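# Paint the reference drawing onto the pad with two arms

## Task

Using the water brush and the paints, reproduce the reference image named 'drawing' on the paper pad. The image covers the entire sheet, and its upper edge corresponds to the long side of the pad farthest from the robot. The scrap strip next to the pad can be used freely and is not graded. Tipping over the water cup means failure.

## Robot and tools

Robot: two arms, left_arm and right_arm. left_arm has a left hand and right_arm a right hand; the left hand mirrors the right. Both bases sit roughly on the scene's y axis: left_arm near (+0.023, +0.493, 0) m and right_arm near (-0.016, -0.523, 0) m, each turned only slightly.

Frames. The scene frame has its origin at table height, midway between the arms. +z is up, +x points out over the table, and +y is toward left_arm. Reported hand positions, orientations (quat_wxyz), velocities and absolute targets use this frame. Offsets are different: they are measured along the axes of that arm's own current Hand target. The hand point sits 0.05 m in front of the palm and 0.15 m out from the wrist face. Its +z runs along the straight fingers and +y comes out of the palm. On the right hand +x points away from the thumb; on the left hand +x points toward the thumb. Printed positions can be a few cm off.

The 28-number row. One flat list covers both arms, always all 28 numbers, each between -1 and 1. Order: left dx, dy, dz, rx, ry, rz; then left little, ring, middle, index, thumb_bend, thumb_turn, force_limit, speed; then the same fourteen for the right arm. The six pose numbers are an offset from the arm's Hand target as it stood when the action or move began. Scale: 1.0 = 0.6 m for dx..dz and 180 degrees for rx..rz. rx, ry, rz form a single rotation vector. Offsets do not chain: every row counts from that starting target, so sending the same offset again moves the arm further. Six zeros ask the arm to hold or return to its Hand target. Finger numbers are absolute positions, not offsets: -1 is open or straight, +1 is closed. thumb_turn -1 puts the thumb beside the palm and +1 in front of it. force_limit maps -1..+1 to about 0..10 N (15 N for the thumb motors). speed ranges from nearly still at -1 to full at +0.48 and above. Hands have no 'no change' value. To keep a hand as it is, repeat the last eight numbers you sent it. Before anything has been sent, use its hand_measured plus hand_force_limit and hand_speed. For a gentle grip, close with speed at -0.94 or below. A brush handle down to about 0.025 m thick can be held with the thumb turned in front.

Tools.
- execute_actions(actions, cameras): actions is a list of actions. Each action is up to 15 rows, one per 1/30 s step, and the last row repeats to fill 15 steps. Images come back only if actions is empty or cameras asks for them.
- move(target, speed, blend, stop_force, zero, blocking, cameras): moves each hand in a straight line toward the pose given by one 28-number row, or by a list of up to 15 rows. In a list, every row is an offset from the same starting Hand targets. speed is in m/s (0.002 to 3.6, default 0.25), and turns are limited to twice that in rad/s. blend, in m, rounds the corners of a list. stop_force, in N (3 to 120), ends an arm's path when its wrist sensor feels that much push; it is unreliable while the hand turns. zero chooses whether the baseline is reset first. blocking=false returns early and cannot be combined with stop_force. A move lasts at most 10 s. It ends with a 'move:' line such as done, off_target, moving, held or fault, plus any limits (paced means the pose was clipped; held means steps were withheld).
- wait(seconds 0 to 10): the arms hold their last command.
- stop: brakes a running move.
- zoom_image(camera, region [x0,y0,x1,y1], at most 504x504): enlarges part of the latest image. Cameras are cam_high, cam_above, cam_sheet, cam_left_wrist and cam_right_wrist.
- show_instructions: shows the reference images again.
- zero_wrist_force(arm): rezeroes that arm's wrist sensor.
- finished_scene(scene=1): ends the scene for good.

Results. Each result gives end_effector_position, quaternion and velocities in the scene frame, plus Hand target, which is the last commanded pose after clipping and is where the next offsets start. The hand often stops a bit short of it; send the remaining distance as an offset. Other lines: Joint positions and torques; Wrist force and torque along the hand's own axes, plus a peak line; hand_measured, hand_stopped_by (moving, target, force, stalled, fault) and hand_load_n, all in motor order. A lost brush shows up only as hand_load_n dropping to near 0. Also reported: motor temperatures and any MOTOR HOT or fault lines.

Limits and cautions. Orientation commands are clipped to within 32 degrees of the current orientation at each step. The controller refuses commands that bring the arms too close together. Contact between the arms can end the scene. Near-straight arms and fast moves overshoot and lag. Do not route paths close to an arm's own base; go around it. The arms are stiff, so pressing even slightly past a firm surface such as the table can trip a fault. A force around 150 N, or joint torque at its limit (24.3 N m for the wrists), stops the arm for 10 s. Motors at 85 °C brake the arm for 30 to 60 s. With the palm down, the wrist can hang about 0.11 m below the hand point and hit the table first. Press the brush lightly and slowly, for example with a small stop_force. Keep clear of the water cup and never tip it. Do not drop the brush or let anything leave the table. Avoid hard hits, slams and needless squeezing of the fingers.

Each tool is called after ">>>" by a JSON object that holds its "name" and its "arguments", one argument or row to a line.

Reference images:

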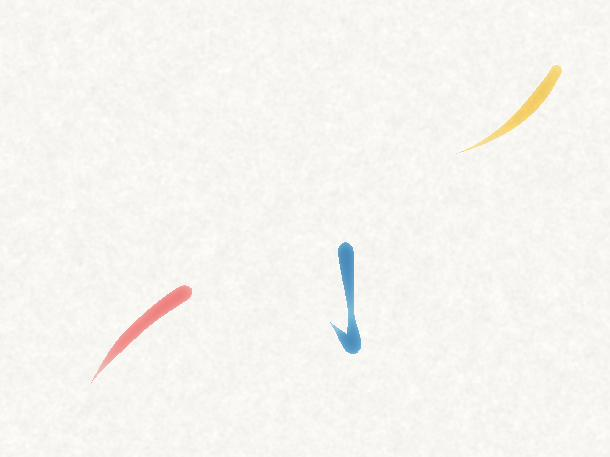

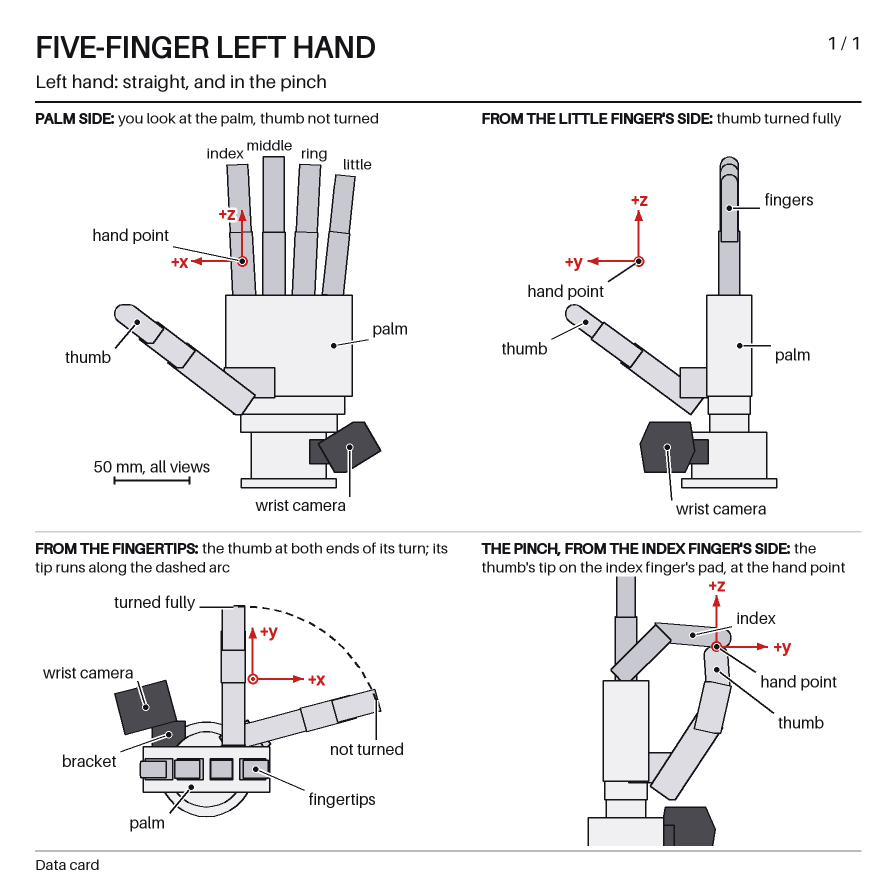

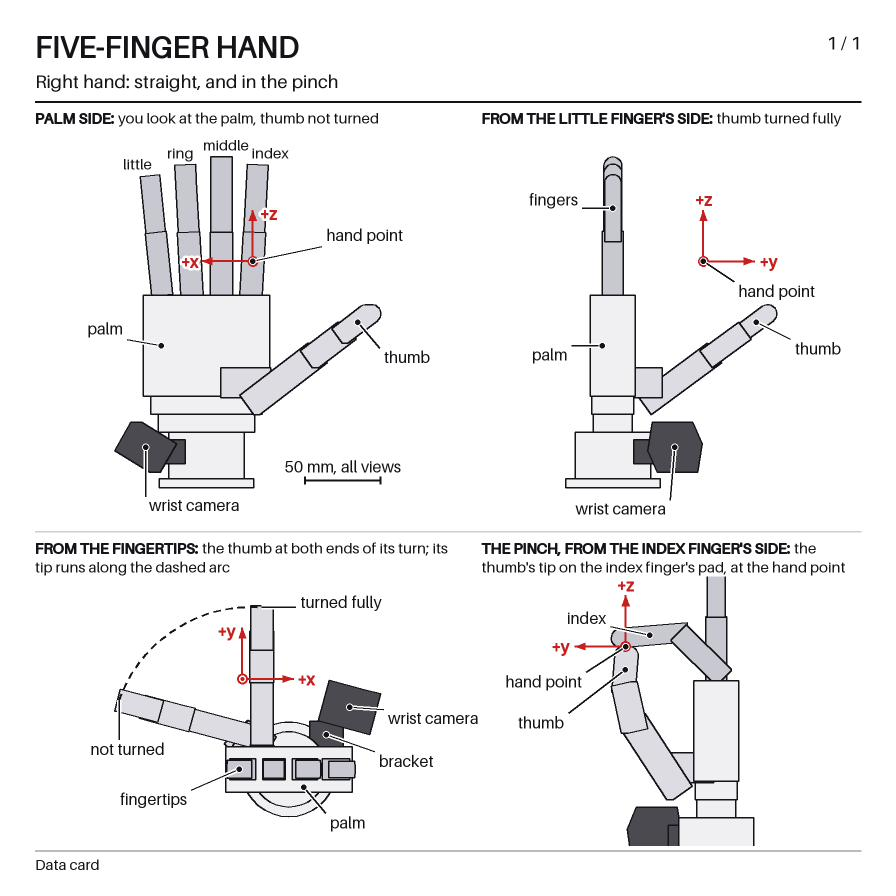

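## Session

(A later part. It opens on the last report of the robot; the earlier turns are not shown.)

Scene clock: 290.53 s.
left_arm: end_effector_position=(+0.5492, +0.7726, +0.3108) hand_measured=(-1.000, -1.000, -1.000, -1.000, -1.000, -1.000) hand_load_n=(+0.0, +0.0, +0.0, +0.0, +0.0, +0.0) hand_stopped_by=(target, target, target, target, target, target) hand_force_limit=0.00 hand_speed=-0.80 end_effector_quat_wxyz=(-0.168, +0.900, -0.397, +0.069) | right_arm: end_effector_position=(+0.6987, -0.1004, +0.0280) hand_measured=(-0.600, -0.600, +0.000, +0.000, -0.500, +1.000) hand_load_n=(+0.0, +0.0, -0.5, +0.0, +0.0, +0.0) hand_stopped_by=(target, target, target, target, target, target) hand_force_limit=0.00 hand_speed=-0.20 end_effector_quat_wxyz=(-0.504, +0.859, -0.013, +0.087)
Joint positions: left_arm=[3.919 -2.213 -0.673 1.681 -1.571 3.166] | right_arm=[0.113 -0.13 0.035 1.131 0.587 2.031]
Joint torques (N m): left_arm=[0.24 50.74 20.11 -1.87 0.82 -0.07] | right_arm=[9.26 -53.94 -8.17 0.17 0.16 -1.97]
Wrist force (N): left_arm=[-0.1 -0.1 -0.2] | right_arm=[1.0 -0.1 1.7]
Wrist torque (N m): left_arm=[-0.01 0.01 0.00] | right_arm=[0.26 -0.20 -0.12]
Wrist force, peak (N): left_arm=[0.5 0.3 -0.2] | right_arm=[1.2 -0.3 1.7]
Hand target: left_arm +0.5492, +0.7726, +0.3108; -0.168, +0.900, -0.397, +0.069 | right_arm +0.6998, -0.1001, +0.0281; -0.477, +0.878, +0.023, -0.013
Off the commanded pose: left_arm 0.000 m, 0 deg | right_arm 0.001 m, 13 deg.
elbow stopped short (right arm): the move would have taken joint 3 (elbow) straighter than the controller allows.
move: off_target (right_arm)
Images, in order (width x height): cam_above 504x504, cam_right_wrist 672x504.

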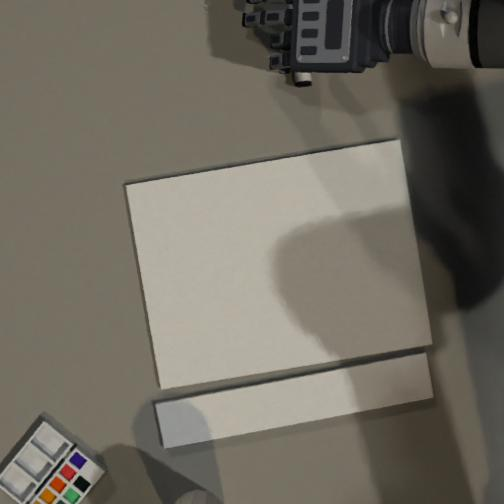

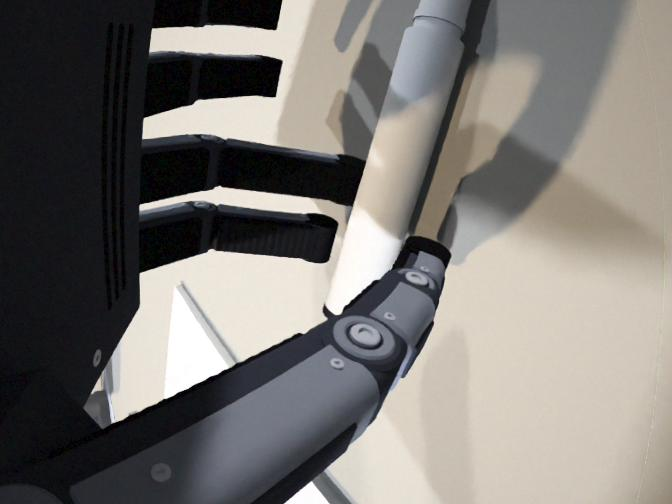

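>>> {"name": "move", "arguments": {
  "target": [0,0,0,0,0,0,-1,-1,-1,-1,-1,-1,0,-0.8,0,0,0,0,0,0,-0.6,-0.6,0,0,0.4,1,-0.5,-0.8],
  "cameras": ["cam_above","cam_right_wrist"]
}}

Scene clock: 297.47 s.
left_arm: end_effector_position=(+0.5492, +0.7726, +0.3108) hand_measured=(-1.000, -1.000, -1.000, -1.000, -1.000, -1.000) hand_load_n=(+0.0, +0.0, +0.0, +0.0, +0.0, +0.0) hand_stopped_by=(target, target, target, target, target, target) hand_force_limit=0.00 hand_speed=-0.80 end_effector_quat_wxyz=(-0.168, +0.900, -0.397, +0.069) | right_arm: end_effector_position=(+0.6987, -0.1004, +0.0280) hand_measured=(-0.600, -0.600, +0.000, +0.000, +0.400, +1.000) hand_load_n=(+0.0, +0.0, +0.0, +0.0, +0.0, +0.0) hand_stopped_by=(target, target, target, target, target, target) hand_force_limit=-0.50 hand_speed=-0.80 end_effector_quat_wxyz=(-0.504, +0.859, -0.013, +0.087)
Joint positions: left_arm=[3.919 -2.213 -0.673 1.681 -1.571 3.166] | right_arm=[0.113 -0.13 0.035 1.131 0.587 2.031]
Joint torques (N m): left_arm=[0.19 50.77 20.22 -1.94 0.88 -0.32] | right_arm=[8.86 -53.32 -8.67 0.04 0.34 -1.91]
Wrist force (N): left_arm=[0.4 0.0 -0.1] | right_arm=[1.0 -0.1 1.4]
Wrist torque (N m): left_arm=[0.00 -0.06 0.03] | right_arm=[0.28 -0.19 -0.12]
Wrist force, peak (N): left_arm=[0.4 0.5 -0.2] | right_arm=[1.3 0.0 1.7]
Hand target: left_arm +0.5492, +0.7726, +0.3108; -0.168, +0.900, -0.397, +0.069 | right_arm +0.6998, -0.1001, +0.0281; -0.477, +0.878, +0.023, -0.013
Off the commanded pose: left_arm 0.000 m, 0 deg | right_arm 0.001 m, 13 deg.
elbow stopped short (right arm): the move would have taken joint 3 (elbow) straighter than the controller allows.
move: off_target (right_arm)
Images, in order (width x height): cam_above 504x504, cam_right_wrist 672x504.

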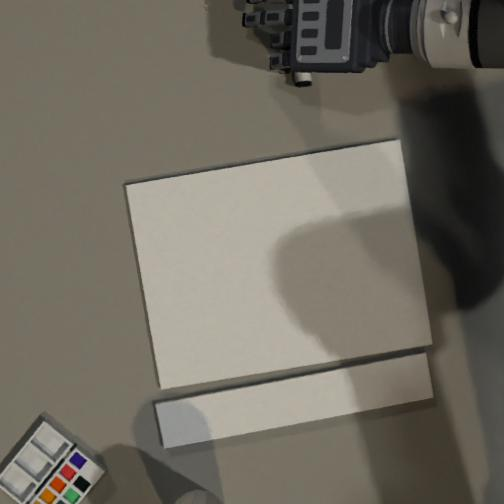

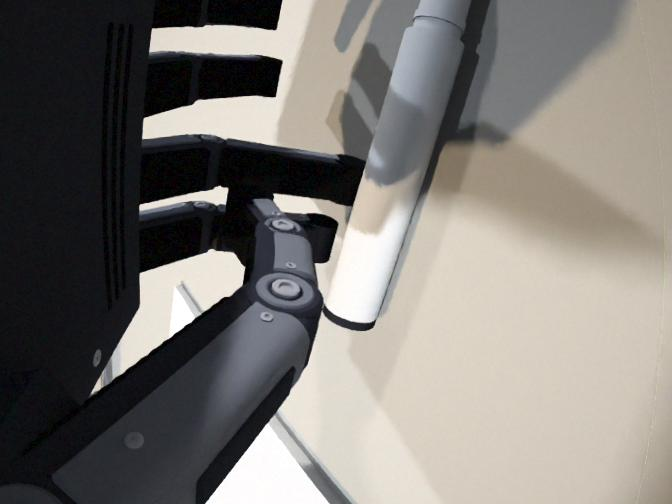

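>>> {"name": "move", "arguments": {
  "target": [0,0,0,0,0,0,-1,-1,-1,-1,-1,-1,0,-0.8,0,-0.0168,-0.0108,0,0,0,-0.6,-0.6,-0.5,-0.5,-0.3,1,-0.5,0],
  "cameras": ["cam_right_wrist"]
}}

Scene clock: 316.30 s.
left_arm: end_effector_position=(+0.5492, +0.7726, +0.3108) hand_measured=(-1.000, -1.000, -1.000, -1.000, -1.000, -1.000) hand_load_n=(+0.0, +0.0, +0.0, +0.0, +0.0, +0.0) hand_stopped_by=(target, target, target, target, target, target) hand_force_limit=0.00 hand_speed=-0.80 end_effector_quat_wxyz=(-0.168, +0.900, -0.397, +0.069) | right_arm: end_effector_position=(+0.6986, -0.1004, +0.0398) hand_measured=(-0.600, -0.600, -0.500, -0.500, -0.300, +1.000) hand_load_n=(+0.0, +0.0, +0.0, +0.0, -0.5, +0.0) hand_stopped_by=(target, target, target, target, target, target) hand_force_limit=-0.50 hand_speed=0.00 end_effector_quat_wxyz=(-0.505, +0.858, -0.013, +0.089)
Joint positions: left_arm=[3.919 -2.213 -0.673 1.681 -1.571 3.166] | right_arm=[0.113 -0.144 0.035 1.139 0.586 2.037]
Joint torques (N m): left_arm=[0.25 51.25 20.66 -1.85 0.79 -0.25] | right_arm=[-8.91 -80.31 -11.02 0.92 -2.55 1.94]
Wrist force (N): left_arm=[0.3 0.0 -0.2] | right_arm=[1.0 -0.1 1.5]
Wrist torque (N m): left_arm=[0.00 -0.04 0.02] | right_arm=[0.27 -0.19 -0.23]
Wrist force, peak (N): left_arm=[0.6 0.2 0.2] | right_arm=[1.3 -0.2 1.7]
Hand target: left_arm +0.5492, +0.7726, +0.3108; -0.168, +0.900, -0.397, +0.069 | right_arm +0.6999, -0.1001, +0.0401; -0.477, +0.878, +0.023, -0.013
Off the commanded pose: left_arm 0.000 m, 0 deg | right_arm 0.001 m, 13 deg.
elbow stopped short (right arm): the move would have taken joint 3 (elbow) straighter than the controller allows.
move: off_target (right_arm)
Images, in order (width x height): cam_right_wrist 672x504.

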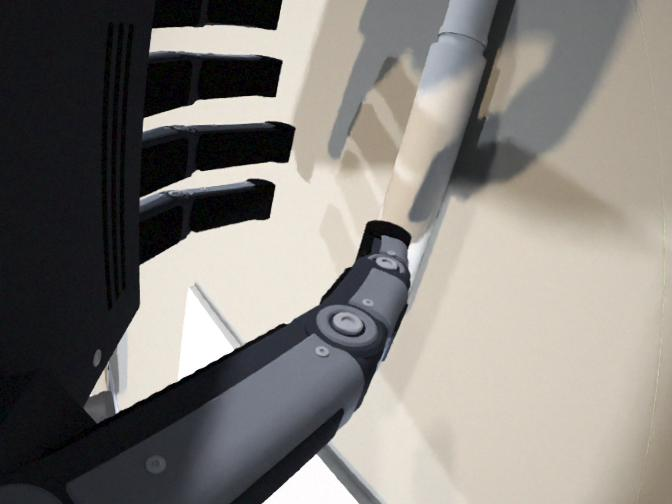

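>>> {"name": "move", "arguments": {
  "target": [0,0,0,0,0,0,-1,-1,-1,-1,-1,-1,0,-0.8,-0.0005,0.0265,0.0052,0,0,0,-0.6,-0.6,-0.5,-0.5,-0.3,1,-0.5,0],
  "cameras": ["cam_right_wrist"],
  "speed": 0.03,
  "stop_force": 5
}}

Scene clock: 327.80 s.
left_arm: end_effector_position=(+0.5492, +0.7726, +0.3108) hand_measured=(-1.000, -1.000, -1.000, -1.000, -1.000, -1.000) hand_load_n=(+0.0, +0.0, +0.0, +0.0, +0.0, +0.0) hand_stopped_by=(target, target, target, target, target, target) hand_force_limit=0.00 hand_speed=-0.80 end_effector_quat_wxyz=(-0.168, +0.900, -0.397, +0.069) | right_arm: end_effector_position=(+0.6987, -0.1064, +0.0249) hand_measured=(-0.600, -0.600, -0.500, -0.500, -0.300, +1.000) hand_load_n=(+0.0, +0.0, +0.0, +0.0, +0.0, +0.0) hand_stopped_by=(target, target, target, target, target, target) hand_force_limit=-0.50 hand_speed=0.00 end_effector_quat_wxyz=(-0.502, +0.860, -0.012, +0.085)
Joint positions: left_arm=[3.919 -2.213 -0.673 1.681 -1.571 3.166] | right_arm=[0.106 -0.125 0.035 1.147 0.585 2.011]
Joint torques (N m): left_arm=[-0.03 51.96 20.6 -2.03 0.97 -0.34] | right_arm=[-8.88 -53.81 -29.66 3.47 0.14 -1.96]
Wrist force (N): left_arm=[0.5 0.1 0.0] | right_arm=[1.1 -0.1 1.7]
Wrist torque (N m): left_arm=[0.01 -0.07 0.03] | right_arm=[0.25 -0.20 -0.12]
Wrist force, peak (N): left_arm=[0.6 0.1 0.2] | right_arm=[1.3 0.1 1.7]
Hand target: left_arm +0.5492, +0.7726, +0.3108; -0.168, +0.900, -0.397, +0.069 | right_arm +0.6999, -0.1061, +0.0251; -0.477, +0.878, +0.023, -0.013
Off the commanded pose: left_arm 0.000 m, 0 deg | right_arm 0.001 m, 13 deg.
elbow stopped short (right arm): the move would have taken joint 3 (elbow) straighter than the controller allows.
move: off_target (right_arm)
Images, in order (width x height): cam_right_wrist 672x504.

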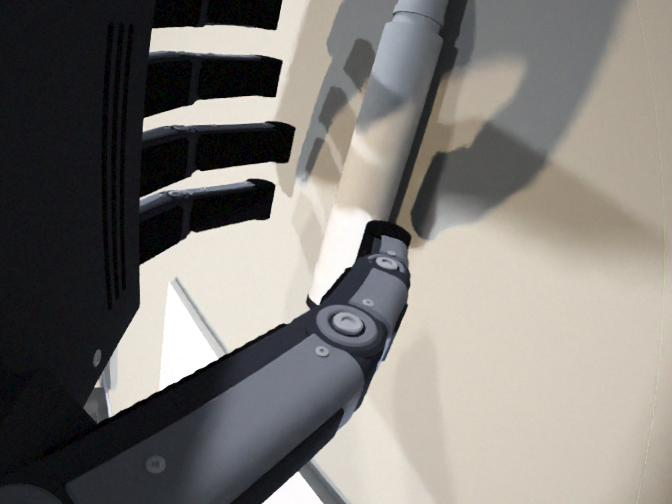

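>>> {"name": "move", "arguments": {
  "target": [0,0,0,0,0,0,-1,-1,-1,-1,-1,-1,0,-0.8,0,0,0,0,0,0,-0.6,-0.6,0.4,0.4,-0.3,1,-0.5,-0.8],
  "cameras": ["cam_right_wrist"]
}}

Scene clock: 331.03 s.
left_arm: end_effector_position=(+0.5492, +0.7726, +0.3108) hand_measured=(-1.000, -1.000, -1.000, -1.000, -1.000, -1.000) hand_load_n=(+0.0, -0.5, +0.0, +0.0, +0.0, +0.0) hand_stopped_by=(target, target, target, target, target, target) hand_force_limit=0.00 hand_speed=-0.80 end_effector_quat_wxyz=(-0.168, +0.900, -0.397, +0.069) | right_arm: end_effector_position=(+0.6987, -0.1064, +0.0249) hand_measured=(-0.600, -0.600, +0.090, +0.126, -0.302, +1.000) hand_load_n=(+0.0, +0.0, +3.5, +4.5, +4.5, -1.5) hand_stopped_by=(target, target, force, force, target, target) hand_force_limit=-0.50 hand_speed=-0.80 end_effector_quat_wxyz=(-0.502, +0.860, -0.012, +0.085)
Joint positions: left_arm=[3.919 -2.213 -0.673 1.681 -1.571 3.166] | right_arm=[0.106 -0.125 0.035 1.147 0.585 2.011]
Joint torques (N m): left_arm=[-0.35 51.45 20.61 -2.01 1.01 -0.27] | right_arm=[-4.39 -54.11 -28.57 3.03 -0.09 -1.93]
Wrist force (N): left_arm=[0.4 -0.1 0.1] | right_arm=[1.4 -2.6 0.2]
Wrist torque (N m): left_arm=[-0.03 -0.06 0.03] | right_arm=[0.17 -0.20 -0.14]
Wrist force, peak (N): left_arm=[0.6 0.4 -0.1] | right_arm=[1.4 -2.7 0.2]
Hand target: left_arm +0.5492, +0.7726, +0.3108; -0.168, +0.900, -0.397, +0.069 | right_arm +0.6999, -0.1061, +0.0251; -0.477, +0.878, +0.023, -0.013
Off the commanded pose: left_arm 0.000 m, 0 deg | right_arm 0.001 m, 13 deg.
elbow stopped short (right arm): the move would have taken joint 3 (elbow) straighter than the controller allows.
move: off_target (right_arm)
Images, in order (width x height): cam_right_wrist 672x504.

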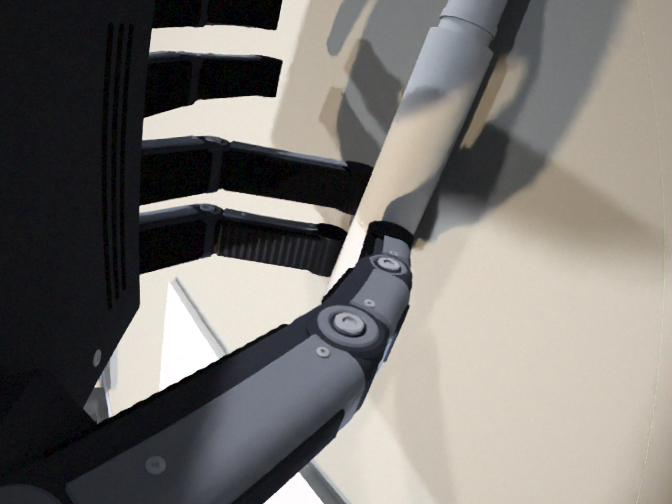

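>>> {"name": "move", "arguments": {
  "target": [0,0,0,0,0,0,-1,-1,-1,-1,-1,-1,0,-0.8,0,0,0,0,0,0,-0.6,-0.6,0.45,0.45,-0.3,1,0.2,-0.8]
}}

>>> {"name": "move", "arguments": {
  "target": [0,0,0,0,0,0,-1,-1,-1,-1,-1,-1,0,-0.8,-0.05,-0.042,-0.0235,0,0,0,-0.6,-0.6,0.45,0.45,-0.3,1,0.2,-0.8],
  "cameras": ["cam_right_wrist","cam_above"],
  "speed": 0.05
}}

Scene clock: 336.23 s.
left_arm: end_effector_position=(+0.5492, +0.7726, +0.3108) hand_measured=(-1.000, -1.000, -1.000, -1.000, -1.000, -1.000) hand_load_n=(+0.5, +0.5, +0.0, +0.0, +0.0, -0.5) hand_stopped_by=(target, target, target, target, target, target) hand_force_limit=0.00 hand_speed=-0.80 end_effector_quat_wxyz=(-0.168, +0.900, -0.397, +0.069) | right_arm: end_effector_position=(+0.6987, -0.1064, +0.0249) hand_measured=(-0.600, -0.600, +0.104, +0.142, -0.302, +1.000) hand_load_n=(+0.0, +0.0, +7.0, +6.5, +9.0, -1.0) hand_stopped_by=(target, target, force, force, target, target) hand_force_limit=0.20 hand_speed=-0.80 end_effector_quat_wxyz=(-0.502, +0.860, -0.012, +0.085)
Joint positions: left_arm=[3.919 -2.213 -0.673 1.681 -1.571 3.166] | right_arm=[0.106 -0.125 0.035 1.147 0.585 2.011]
Joint torques (N m): left_arm=[0.66 51.99 20.53 -1.77 0.83 -0.26] | right_arm=[0.63 -54.56 -15.06 1.31 -1.1 -1.76]
Wrist force (N): left_arm=[0.3 0.0 -0.2] | right_arm=[1.8 -4.6 -0.1]
Wrist torque (N m): left_arm=[0.01 -0.04 0.02] | right_arm=[0.17 -0.21 -0.16]
Wrist force, peak (N): left_arm=[0.5 0.3 0.1] | right_arm=[1.8 -5.0 0.1]
Hand target: left_arm +0.5492, +0.7726, +0.3108; -0.168, +0.900, -0.397, +0.069 | right_arm +0.6999, -0.1061, +0.0251; -0.477, +0.878, +0.023, -0.013
Off the commanded pose: left_arm 0.000 m, 0 deg | right_arm 0.001 m, 13 deg.
elbow stopped short (right arm): the move would have taken joint 3 (elbow) straighter than the controller allows.
move: off_target (right_arm)

Scene clock: 338.83 s.
left_arm: end_effector_position=(+0.5492, +0.7726, +0.3108) hand_measured=(-1.000, -1.000, -1.000, -1.000, -1.000, -1.000) hand_load_n=(+0.0, +0.0, +0.0, -0.5, +0.0, +0.0) hand_stopped_by=(target, target, target, target, target, target) hand_force_limit=0.00 hand_speed=-0.80 end_effector_quat_wxyz=(-0.168, +0.900, -0.397, +0.069) | right_arm: end_effector_position=(+0.6687, -0.1061, +0.0537) hand_measured=(-0.600, -0.600, +0.104, +0.142, -0.300, +1.000) hand_load_n=(+0.0, +0.0, +0.0, +0.0, +0.0, +0.0) hand_stopped_by=(target, target, force, force, target, target) hand_force_limit=0.20 hand_speed=-0.80 end_effector_quat_wxyz=(-0.494, +0.868, +0.001, +0.049)
Joint positions: left_arm=[3.919 -2.213 -0.673 1.681 -1.571 3.166] | right_arm=[0.114 -0.151 0.035 1.307 0.578 1.915]
Joint torques (N m): left_arm=[0.26 52.44 21.08 -1.9 0.9 -0.39] | right_arm=[8.15 -79.45 -7.63 3.63 -2.7 -1.82]
Wrist force (N): left_arm=[0.2 0.2 0.1] | right_arm=[1.0 -0.1 1.3]
Wrist torque (N m): left_arm=[0.02 -0.02 0.00] | right_arm=[0.28 -0.19 -0.10]
Wrist force, peak (N): left_arm=[0.5 0.1 -0.5] | right_arm=[1.9 -4.8 0.3]
Hand target: left_arm +0.5492, +0.7726, +0.3108; -0.168, +0.900, -0.397, +0.069 | right_arm +0.6698, -0.1058, +0.0539; -0.477, +0.878, +0.023, -0.013
Off the commanded pose: left_arm 0.000 m, 0 deg | right_arm 0.001 m, 8 deg.
elbow stopped short (right arm): the move would have taken joint 3 (elbow) straighter than the controller allows.
move: off_target (right_arm)
Images, in order (width x height): cam_above 504x504, cam_right_wrist 672x504.

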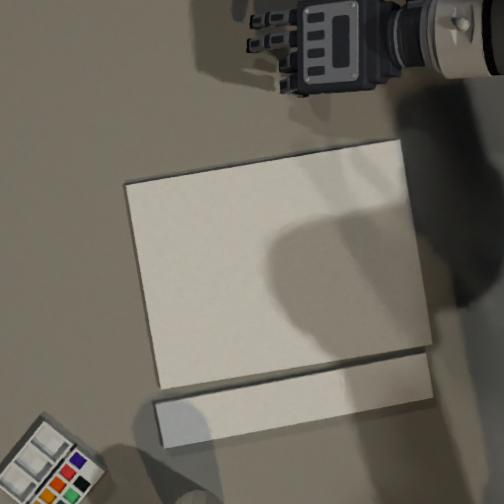

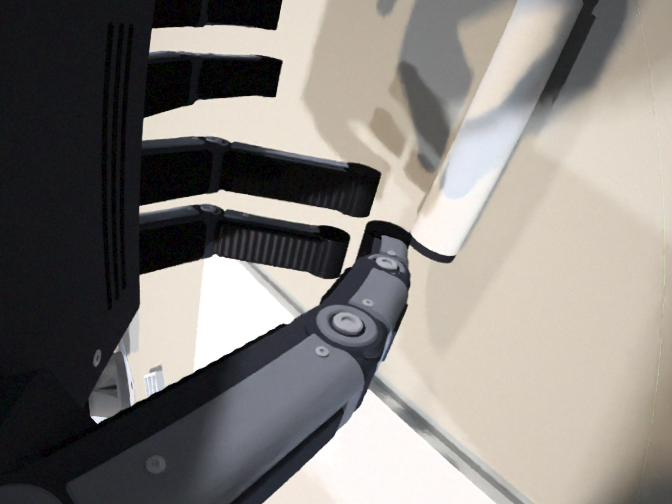

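>>> {"name": "move", "arguments": {
  "target": [0,0,0,0,0,0,-1,-1,-1,-1,-1,-1,0,-0.8,-0.0912,-0.0188,-0.1852,0,0.093,0.0603,-0.6,-0.6,-0.2,-0.2,-0.3,1,0.2,-0.2],
  "cameras": ["cam_right_wrist","cam_above","cam_high"]
}}

>>> {"name": "zoom_image", "arguments": {
  "camera": "cam_high",
  "region": [120, 130, 240, 250]
}}

Scene clock: 357.87 s.
left_arm: end_effector_position=(+0.5492, +0.7726, +0.3108) hand_measured=(-1.000, -1.000, -1.000, -1.000, -1.000, -1.000) hand_load_n=(+0.0, +0.0, +0.0, +0.0, -0.5, +0.0) hand_stopped_by=(target, target, target, target, target, target) hand_force_limit=0.00 hand_speed=-0.80 end_effector_quat_wxyz=(-0.168, +0.900, -0.397, +0.069) | right_arm: end_effector_position=(+0.6199, -0.1956, +0.1240) hand_measured=(-0.600, -0.600, -0.200, -0.200, -0.300, +1.000) hand_load_n=(+0.0, +0.0, +0.0, +0.0, +0.0, +0.0) hand_stopped_by=(target, target, target, target, target, target) hand_force_limit=0.20 hand_speed=-0.20 end_effector_quat_wxyz=(-0.472, +0.869, -0.130, +0.069)
Joint positions: left_arm=[3.919 -2.213 -0.673 1.681 -1.571 3.166] | right_arm=[0 -0.702 0.915 0.907 0.65 2.12]
Joint torques (N m): left_arm=[0.38 53.24 22.01 -2.09 0.97 -0.37] | right_arm=[-7.59 -68 -7.26 0.33 0.15 2]
Wrist force (N): left_arm=[0.4 0.1 -0.2] | right_arm=[0.8 -0.1 1.1]
Wrist torque (N m): left_arm=[0.02 -0.06 0.02] | right_arm=[0.26 -0.17 -0.23]
Wrist force, peak (N): left_arm=[0.6 0.0 -0.3] | right_arm=[0.9 -0.1 2.3]
Hand target: left_arm +0.5492, +0.7726, +0.3108; -0.168, +0.900, -0.397, +0.069 | right_arm +0.6199, -0.1956, +0.1240; -0.472, +0.869, -0.130, +0.070
Off the commanded pose: left_arm 0.000 m, 0 deg | right_arm 0.000 m, 0 deg.
move: done
Images, in order (width x height): cam_high 504x504, cam_above 504x504, cam_right_wrist 672x504.

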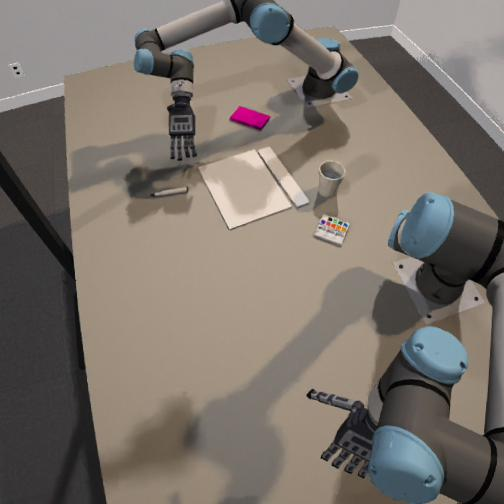

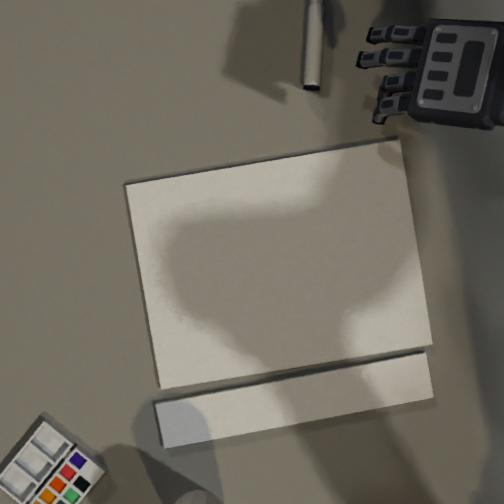

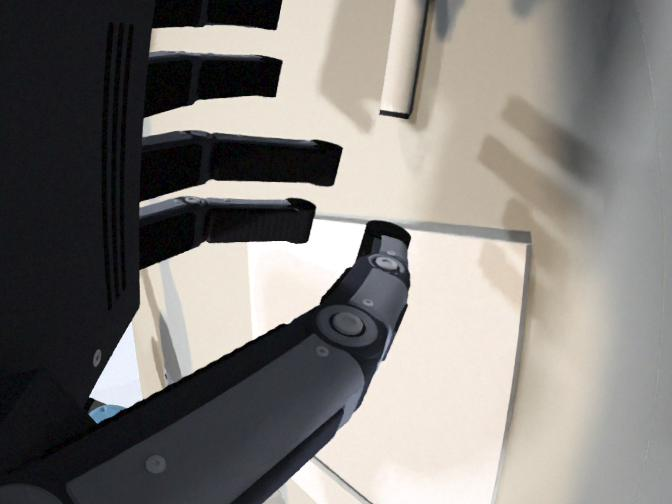

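Scaled by 4.200 from the camera's 504x504 image, which has a finer 720x720 frame.

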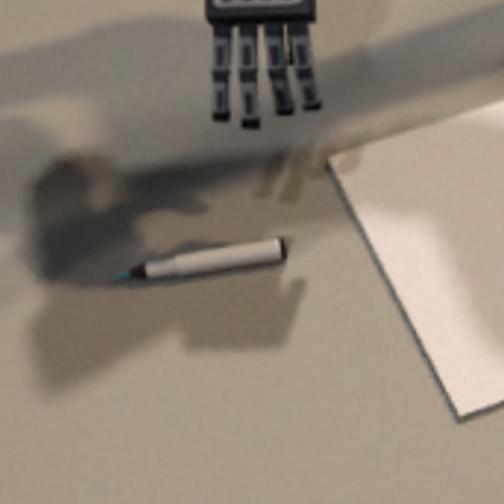

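>>> {"name": "move", "arguments": {
  "target": [0,0,0,0,0,0,-1,-1,-1,-1,-1,-1,0,-0.8,0.0872,0.0233,0.2058,0,-0.0326,-0.0212,-0.6,-0.6,-0.2,-0.2,-0.3,1,0.2,-0.2],
  "cameras": ["cam_right_wrist","cam_above"]
}}

Scene clock: 370.20 s.
left_arm: end_effector_position=(+0.5492, +0.7726, +0.3108) hand_measured=(-1.000, -1.000, -1.000, -1.000, -1.000, -1.000) hand_load_n=(+0.0, +0.0, +0.0, +0.0, +0.0, +0.0) hand_stopped_by=(target, target, target, target, target, target) hand_force_limit=0.00 hand_speed=-0.80 end_effector_quat_wxyz=(-0.168, +0.900, -0.397, +0.069) | right_arm: end_effector_position=(+0.6967, -0.1193, +0.0448) hand_measured=(-0.600, -0.600, -0.200, -0.200, -0.300, +1.000) hand_load_n=(+0.0, +0.0, +0.0, +0.0, +0.0, +0.0) hand_stopped_by=(target, target, target, target, target, target) hand_force_limit=0.20 hand_speed=-0.20 end_effector_quat_wxyz=(-0.483, +0.869, -0.084, +0.064)
Joint positions: left_arm=[3.919 -2.213 -0.673 1.681 -1.571 3.166] | right_arm=[0.098 -0.157 0.035 1.183 0.645 2.146]
Joint torques (N m): left_arm=[0.65 53.01 21.89 -2.11 1.19 -0.4] | right_arm=[8.48 -52.75 -30.02 3.37 0.21 1.76]
Wrist force (N): left_arm=[-0.1 -0.1 0.1] | right_arm=[0.8 0.0 1.4]
Wrist torque (N m): left_arm=[-0.02 0.02 0.00] | right_arm=[0.27 -0.16 -0.22]
Wrist force, peak (N): left_arm=[0.5 0.3 0.2] | right_arm=[1.0 0.3 2.4]
Hand target: left_arm +0.5492, +0.7726, +0.3108; -0.168, +0.900, -0.397, +0.069 | right_arm +0.6978, -0.1191, +0.0449; -0.475, +0.875, -0.076, +0.041
Off the commanded pose: left_arm 0.000 m, 0 deg | right_arm 0.001 m, 3 deg.
elbow stopped short (right arm): the move would have taken joint 3 (elbow) straighter than the controller allows.
move: off_target (right_arm)
Images, in order (width x height): cam_above 504x504, cam_right_wrist 672x504.

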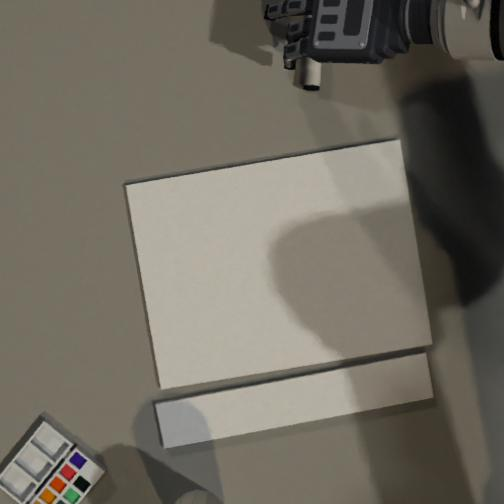

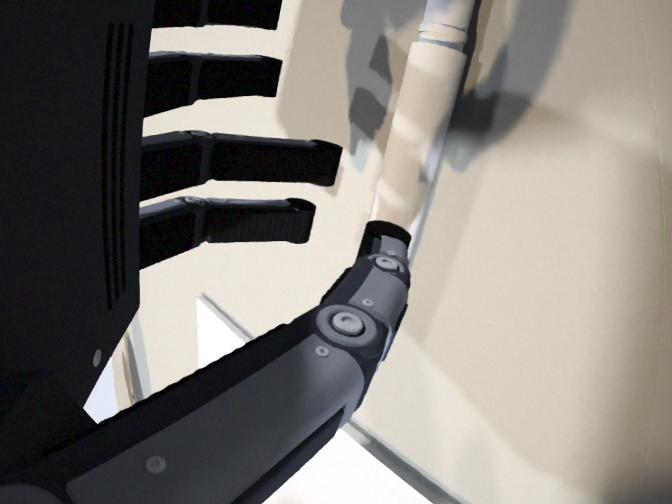

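>>> {"name": "move", "arguments": {
  "target": [0,0,0,0,0,0,-1,-1,-1,-1,-1,-1,0,-0.8,0.0009,0.0405,0.0203,0,0,0,-0.6,-0.6,-0.1,-0.1,-0.4,1,0.2,-0.2],
  "cameras": ["cam_right_wrist"],
  "speed": 0.02,
  "stop_force": 3
}}

Scene clock: 377.60 s.
left_arm: end_effector_position=(+0.5492, +0.7726, +0.3108) hand_measured=(-1.000, -1.000, -1.000, -1.000, -1.000, -1.000) hand_load_n=(+0.0, +0.0, +0.0, +0.0, +0.0, +0.0) hand_stopped_by=(target, target, target, target, target, target) hand_force_limit=0.00 hand_speed=-0.80 end_effector_quat_wxyz=(-0.168, +0.900, -0.397, +0.069) | right_arm: end_effector_position=(+0.6966, -0.1217, +0.0238) hand_measured=(-0.600, -0.600, -0.100, -0.100, -0.400, +1.000) hand_load_n=(+0.0, +0.0, +0.0, +0.0, +0.5, +0.0) hand_stopped_by=(target, target, target, target, target, target) hand_force_limit=0.20 hand_speed=-0.20 end_effector_quat_wxyz=(-0.481, +0.871, -0.083, +0.059)
Joint positions: left_arm=[3.919 -2.213 -0.673 1.681 -1.571 3.166] | right_arm=[0.095 -0.131 0.037 1.176 0.643 2.129]
Joint torques (N m): left_arm=[0.29 53.63 21.92 -2.02 1.08 -0.38] | right_arm=[7.34 -78.43 -6.61 0.2 -0.82 1.99]
Wrist force (N): left_arm=[0.0 0.0 -0.2] | right_arm=[0.9 -0.3 1.3]
Wrist torque (N m): left_arm=[0.01 0.00 0.01] | right_arm=[0.28 -0.21 -0.13]
Wrist force, peak (N): left_arm=[0.5 -0.1 -0.5] | right_arm=[1.4 -10.9 -4.2]
Hand target: left_arm +0.5492, +0.7726, +0.3108; -0.168, +0.900, -0.397, +0.069 | right_arm +0.6966, -0.1217, +0.0238; -0.481, +0.871, -0.083, +0.059 (not the last commanded pose)
Off the commanded pose: left_arm 0.000 m, 0 deg | right_arm 0.006 m, 2 deg.
elbow stopped short (right arm): the move would have taken joint 3 (elbow) straighter than the controller allows.
move: contact (right_arm)
Images, in order (width x height): cam_right_wrist 672x504.

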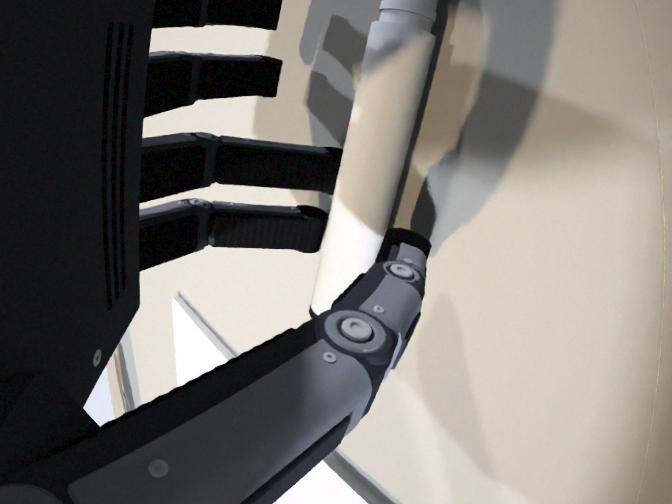

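>>> {"name": "move", "arguments": {
  "target": [0,0,0,0,0,0,-1,-1,-1,-1,-1,-1,0,-0.8,0,0,0,0,0,0,-0.6,-0.6,0.3,0.3,-0.4,1,-0.8,-0.85],
  "cameras": ["cam_right_wrist"]
}}

Scene clock: 382.60 s.
left_arm: end_effector_position=(+0.5492, +0.7726, +0.3108) hand_measured=(-1.000, -1.000, -1.000, -1.000, -1.000, -1.000) hand_load_n=(+0.0, +0.0, +0.0, +0.0, +0.0, +0.0) hand_stopped_by=(target, target, target, target, target, target) hand_force_limit=0.00 hand_speed=-0.80 end_effector_quat_wxyz=(-0.168, +0.900, -0.397, +0.069) | right_arm: end_effector_position=(+0.6966, -0.1217, +0.0238) hand_measured=(-0.600, -0.600, +0.106, +0.148, -0.400, +1.000) hand_load_n=(+0.0, +0.0, +1.5, +2.0, +3.0, -1.0) hand_stopped_by=(target, target, force, force, target, target) hand_force_limit=-0.80 hand_speed=-0.85 end_effector_quat_wxyz=(-0.481, +0.871, -0.083, +0.059)
Joint positions: left_arm=[3.919 -2.213 -0.673 1.681 -1.571 3.166] | right_arm=[0.095 -0.132 0.038 1.175 0.643 2.129]
Joint torques (N m): left_arm=[-0.18 53.57 22.46 -1.99 1.22 -0.26] | right_arm=[5.65 -79.85 -7.53 0.12 -1.57 2.08]
Wrist force (N): left_arm=[0.3 0.0 0.1] | right_arm=[1.1 -0.4 1.2]
Wrist torque (N m): left_arm=[-0.02 -0.03 0.02] | right_arm=[0.24 -0.19 -0.14]
Wrist force, peak (N): left_arm=[0.4 0.1 -0.4] | right_arm=[1.1 -0.1 1.4]
Hand target: left_arm +0.5492, +0.7726, +0.3108; -0.168, +0.900, -0.397, +0.069 | right_arm +0.6966, -0.1217, +0.0238; -0.481, +0.871, -0.083, +0.059
Off the commanded pose: left_arm 0.000 m, 0 deg | right_arm 0.000 m, 0 deg.
move: done
Images, in order (width x height): cam_right_wrist 672x504.

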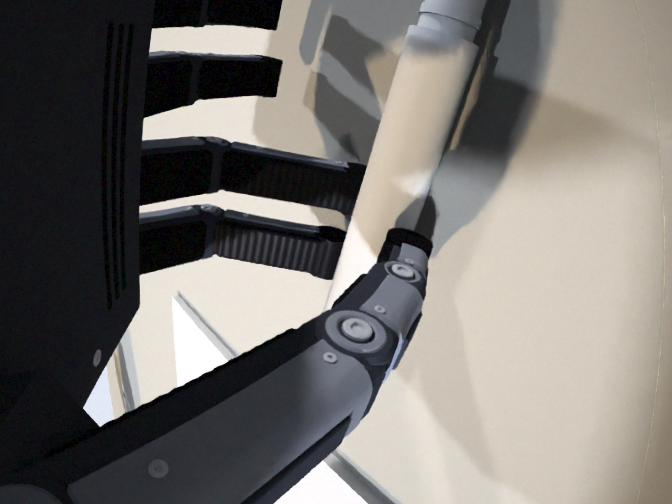

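>>> {"name": "move", "arguments": {
  "target": [0,0,0,0,0,0,-1,-1,-1,-1,-1,-1,0,-0.8,0,0.0084,0.0054,0,0,0,-0.6,-0.6,0.3,0.3,-0.4,1,-0.8,-0.85],
  "speed": 0.01,
  "stop_force": 3
}}

Scene clock: 386.60 s.
left_arm: end_effector_position=(+0.5492, +0.7726, +0.3108) hand_measured=(-1.000, -1.000, -1.000, -1.000, -1.000, -1.000) hand_load_n=(+0.0, +0.0, +0.0, +0.0, +0.0, +0.0) hand_stopped_by=(target, target, target, target, target, target) hand_force_limit=0.00 hand_speed=-0.80 end_effector_quat_wxyz=(-0.168, +0.900, -0.397, +0.069) | right_arm: end_effector_position=(+0.6966, -0.1217, +0.0236) hand_measured=(-0.600, -0.600, +0.106, +0.148, -0.400, +1.000) hand_load_n=(+0.0, +0.0, +1.5, +1.5, +2.5, -0.5) hand_stopped_by=(target, target, force, force, target, target) hand_force_limit=-0.80 hand_speed=-0.85 end_effector_quat_wxyz=(-0.481, +0.871, -0.082, +0.060)
Joint positions: left_arm=[3.919 -2.213 -0.673 1.681 -1.571 3.166] | right_arm=[0.095 -0.132 0.039 1.175 0.643 2.129]
Joint torques (N m): left_arm=[0.41 54.13 21.86 -2.1 1.23 -0.49] | right_arm=[5.96 -78.26 -6.91 2.67 -1.34 0.05]
Wrist force (N): left_arm=[0.1 0.0 -0.2] | right_arm=[0.8 -2.0 -0.4]
Wrist torque (N m): left_arm=[0.00 -0.02 0.01] | right_arm=[0.19 -0.16 -0.16]
Wrist force, peak (N): left_arm=[0.4 0.0 -0.4] | right_arm=[0.4 -4.7 -1.9]
Hand target: left_arm +0.5492, +0.7726, +0.3108; -0.168, +0.900, -0.397, +0.069 | right_arm +0.6966, -0.1217, +0.0236; -0.481, +0.871, -0.082, +0.060 (not the last commanded pose)
Off the commanded pose: left_arm 0.000 m, 0 deg | right_arm 0.006 m, 0 deg.
move: contact (right_arm)

>>> {"name": "move", "arguments": {
  "target": [0,0,0,0,0,0,-1,-1,-1,-1,-1,-1,0,-0.8,0,0,0,0,0,0,-0.6,-0.6,0.35,0.35,-0.4,1,-0.2,-0.85]
}}

>>> {"name": "move", "arguments": {
  "target": [0,0,0,0,0,0,-1,-1,-1,-1,-1,-1,0,-0.8,0,-0.014,-0.009,0,0,0,-0.6,-0.6,0.35,0.35,-0.4,1,-0.2,-0.85],
  "cameras": ["cam_right_wrist"],
  "speed": 0.03
}}

Scene clock: 390.83 s.
left_arm: end_effector_position=(+0.5492, +0.7726, +0.3108) hand_measured=(-1.000, -1.000, -1.000, -1.000, -1.000, -1.000) hand_load_n=(+0.0, +0.0, +0.0, +0.0, +0.0, +0.0) hand_stopped_by=(target, target, target, target, target, target) hand_force_limit=0.00 hand_speed=-0.80 end_effector_quat_wxyz=(-0.168, +0.900, -0.397, +0.069) | right_arm: end_effector_position=(+0.6966, -0.1217, +0.0236) hand_measured=(-0.600, -0.600, +0.118, +0.174, -0.402, +1.000) hand_load_n=(+0.0, +0.0, +3.0, +6.5, +7.5, -2.0) hand_stopped_by=(target, target, force, force, target, target) hand_force_limit=-0.20 hand_speed=-0.85 end_effector_quat_wxyz=(-0.481, +0.871, -0.082, +0.060)
Joint positions: left_arm=[3.919 -2.213 -0.673 1.681 -1.571 3.166] | right_arm=[0.095 -0.132 0.039 1.175 0.643 2.129]
Joint torques (N m): left_arm=[0.57 55.4 22.74 -2.07 1.25 -0.54] | right_arm=[7.39 -76.58 -6.96 0.2 -1.21 -0.78]
Wrist force (N): left_arm=[0.3 -0.1 -0.1] | right_arm=[1.0 -3.1 -0.8]
Wrist torque (N m): left_arm=[0.00 -0.04 0.01] | right_arm=[0.16 -0.13 -0.19]
Wrist force, peak (N): left_arm=[0.7 0.1 -0.1] | right_arm=[0.9 -3.2 -0.8]
Hand target: left_arm +0.5492, +0.7726, +0.3108; -0.168, +0.900, -0.397, +0.069 | right_arm +0.6966, -0.1217, +0.0236; -0.481, +0.871, -0.082, +0.060
Off the commanded pose: left_arm 0.000 m, 0 deg | right_arm 0.000 m, 0 deg.
move: done

Scene clock: 391.60 s.
left_arm: end_effector_position=(+0.5492, +0.7726, +0.3108) hand_measured=(-1.000, -1.000, -1.000, -1.000, -1.000, -1.000) hand_load_n=(+0.0, +0.0, +0.0, +0.0, +0.0, -0.5) hand_stopped_by=(target, target, target, target, target, target) hand_force_limit=0.00 hand_speed=-0.80 end_effector_quat_wxyz=(-0.168, +0.900, -0.397, +0.069) | right_arm: end_effector_position=(+0.6961, -0.1218, +0.0334) hand_measured=(-0.600, -0.600, +0.118, +0.174, -0.402, +1.000) hand_load_n=(+0.0, +0.0, +3.5, +6.0, +8.0, -1.5) hand_stopped_by=(target, target, force, force, target, target) hand_force_limit=-0.20 hand_speed=-0.85 end_effector_quat_wxyz=(-0.482, +0.870, -0.083, +0.060)
Joint positions: left_arm=[3.919 -2.213 -0.673 1.681 -1.571 3.166] | right_arm=[0.095 -0.142 0.035 1.186 0.643 2.131]
Joint torques (N m): left_arm=[-0.37 55.08 22.23 -2.16 1.32 -0.64] | right_arm=[-8.22 -79.9 -29.62 3.28 0.09 1.62]
Wrist force (N): left_arm=[0.3 0.4 -0.1] | right_arm=[1.0 0.2 1.3]
Wrist torque (N m): left_arm=[0.07 -0.04 0.00] | right_arm=[0.29 -0.19 -0.20]
Wrist force, peak (N): left_arm=[0.5 0.1 -0.2] | right_arm=[1.0 -3.0 -0.6]
Hand target: left_arm +0.5492, +0.7726, +0.3108; -0.168, +0.900, -0.397, +0.069 | right_arm +0.6964, -0.1218, +0.0336; -0.481, +0.871, -0.082, +0.060
Off the commanded pose: left_arm 0.000 m, 0 deg | right_arm 0.000 m, 0 deg.
elbow stopped short (right arm): the move would have taken joint 3 (elbow) straighter than the controller allows.
move: done
Images, in order (width x height): cam_right_wrist 672x504.

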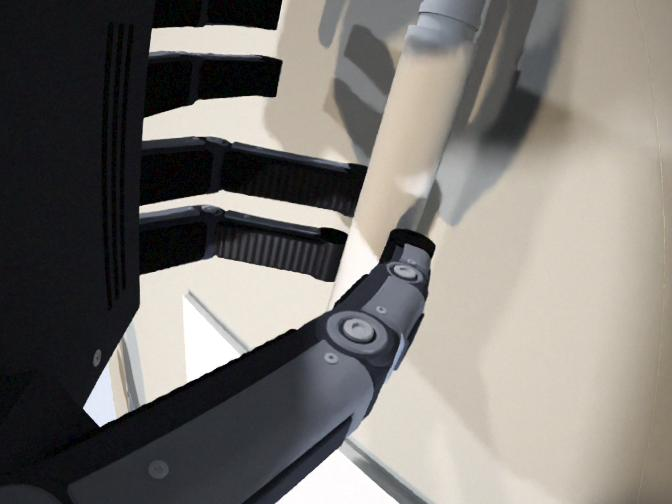

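>>> {"name": "move", "arguments": {
  "target": [0,0,0,0,0,0,-1,-1,-1,-1,-1,-1,0,-0.8,-0.1797,-0.0952,-0.2207,0,0,0,-0.6,-0.6,0.35,0.35,-0.4,1,-0.2,-0.85],
  "cameras": ["all"],
  "speed": 0.1
}}

>>> {"name": "zoom_image", "arguments": {
  "camera": "cam_high",
  "region": [130, 60, 310, 240]
}}

Scene clock: 405.07 s.
left_arm: end_effector_position=(+0.5492, +0.7726, +0.3108) hand_measured=(-1.000, -1.000, -1.000, -1.000, -1.000, -1.000) hand_load_n=(+0.0, +0.0, +0.0, +0.0, +0.0, +0.0) hand_stopped_by=(target, target, target, target, target, target) hand_force_limit=0.00 hand_speed=-0.80 end_effector_quat_wxyz=(-0.168, +0.900, -0.397, +0.069) | right_arm: end_effector_position=(+0.5715, -0.1800, +0.1495) hand_measured=(-0.600, -0.600, +0.118, +0.174, -0.402, +1.000) hand_load_n=(+0.0, +0.0, +3.5, +6.0, +7.5, -2.0) hand_stopped_by=(target, target, force, force, target, target) hand_force_limit=-0.20 hand_speed=-0.85 end_effector_quat_wxyz=(-0.481, +0.871, -0.082, +0.060)
Joint positions: left_arm=[3.919 -2.213 -0.673 1.681 -1.571 3.166] | right_arm=[0.022 -0.801 1.046 0.927 0.612 2.018]
Joint torques (N m): left_arm=[1.04 56.05 22.77 -2.11 1.23 -0.53] | right_arm=[-9.71 -64.72 -8.19 0.37 -2.58 -1.98]
Wrist force (N): left_arm=[0.0 -0.1 0.0] | right_arm=[0.8 -0.1 1.4]
Wrist torque (N m): left_arm=[-0.03 0.00 0.01] | right_arm=[0.23 -0.17 -0.11]
Wrist force, peak (N): left_arm=[0.5 0.0 -0.1] | right_arm=[1.0 0.5 1.8]
Hand target: left_arm +0.5492, +0.7726, +0.3108; -0.168, +0.900, -0.397, +0.069 | right_arm +0.5714, -0.1800, +0.1495; -0.481, +0.871, -0.082, +0.060
Off the commanded pose: left_arm 0.000 m, 0 deg | right_arm 0.000 m, 0 deg.
move: done

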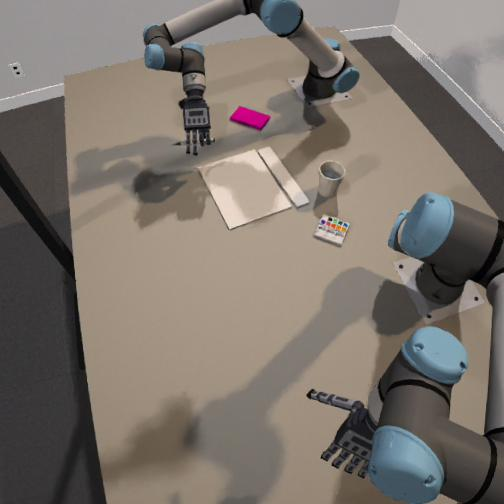

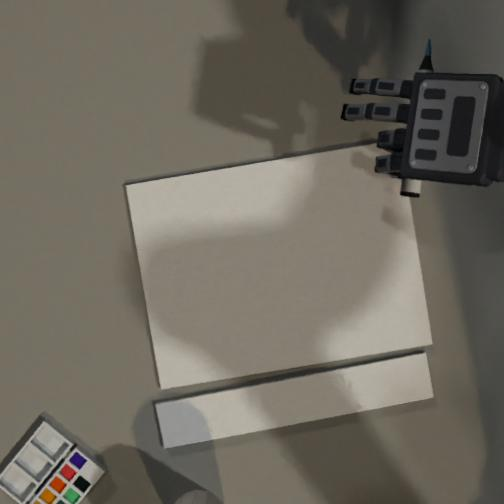

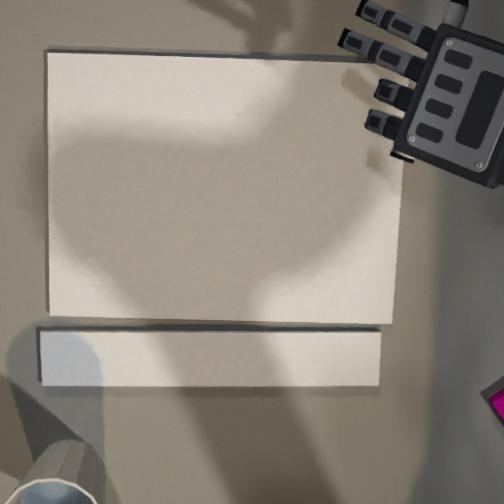

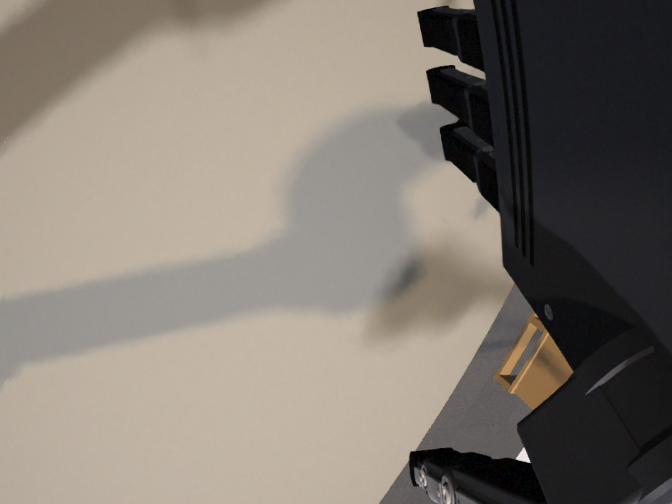

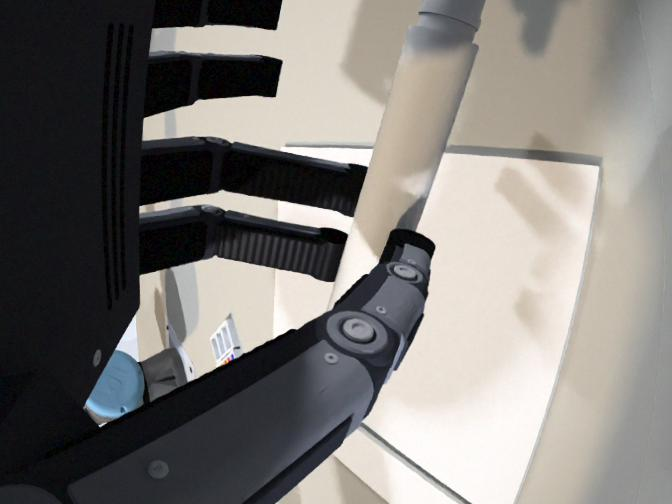

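Scaled by 2.800 from the camera's 504x504 image, which has a finer 720x720 frame.

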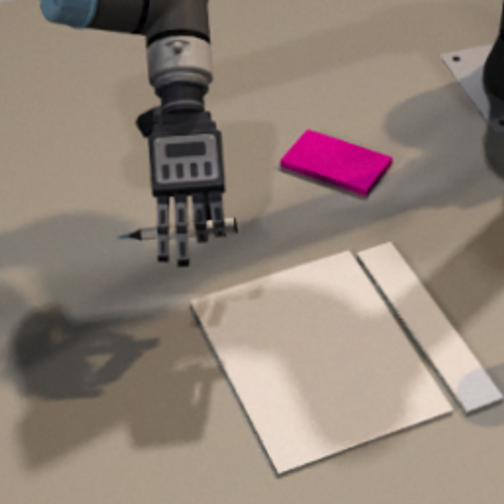

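>>> {"name": "zoom_image", "arguments": {
  "camera": "cam_high",
  "region": [290, 140, 370, 260]
}}

>>> {"name": "zoom_image", "arguments": {
  "camera": "cam_sheet",
  "region": [0, 420, 120, 504]
}}

>>> {"name": "zoom_image", "arguments": {
  "camera": "cam_above",
  "region": [360, 20, 500, 210]
}}

Scaled by 4.200 from the camera's 504x504 image, which has a finer 720x720 frame.

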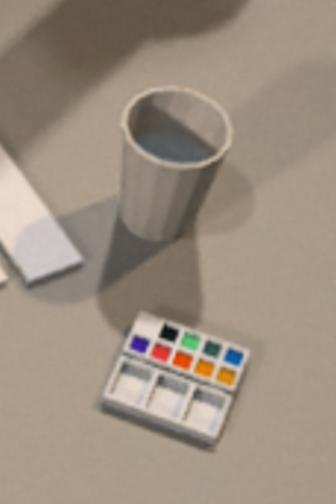

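Scaled by 4.200 from the camera's 504x504 image, which has a finer 720x720 frame.

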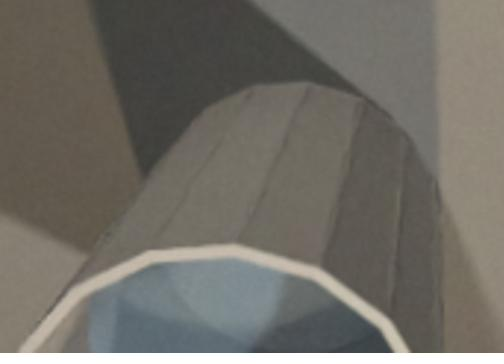

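Scaled by 2.653 from the camera's 504x504 image, which has a finer 720x720 frame.

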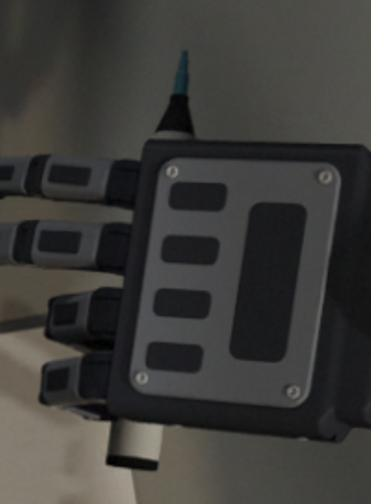

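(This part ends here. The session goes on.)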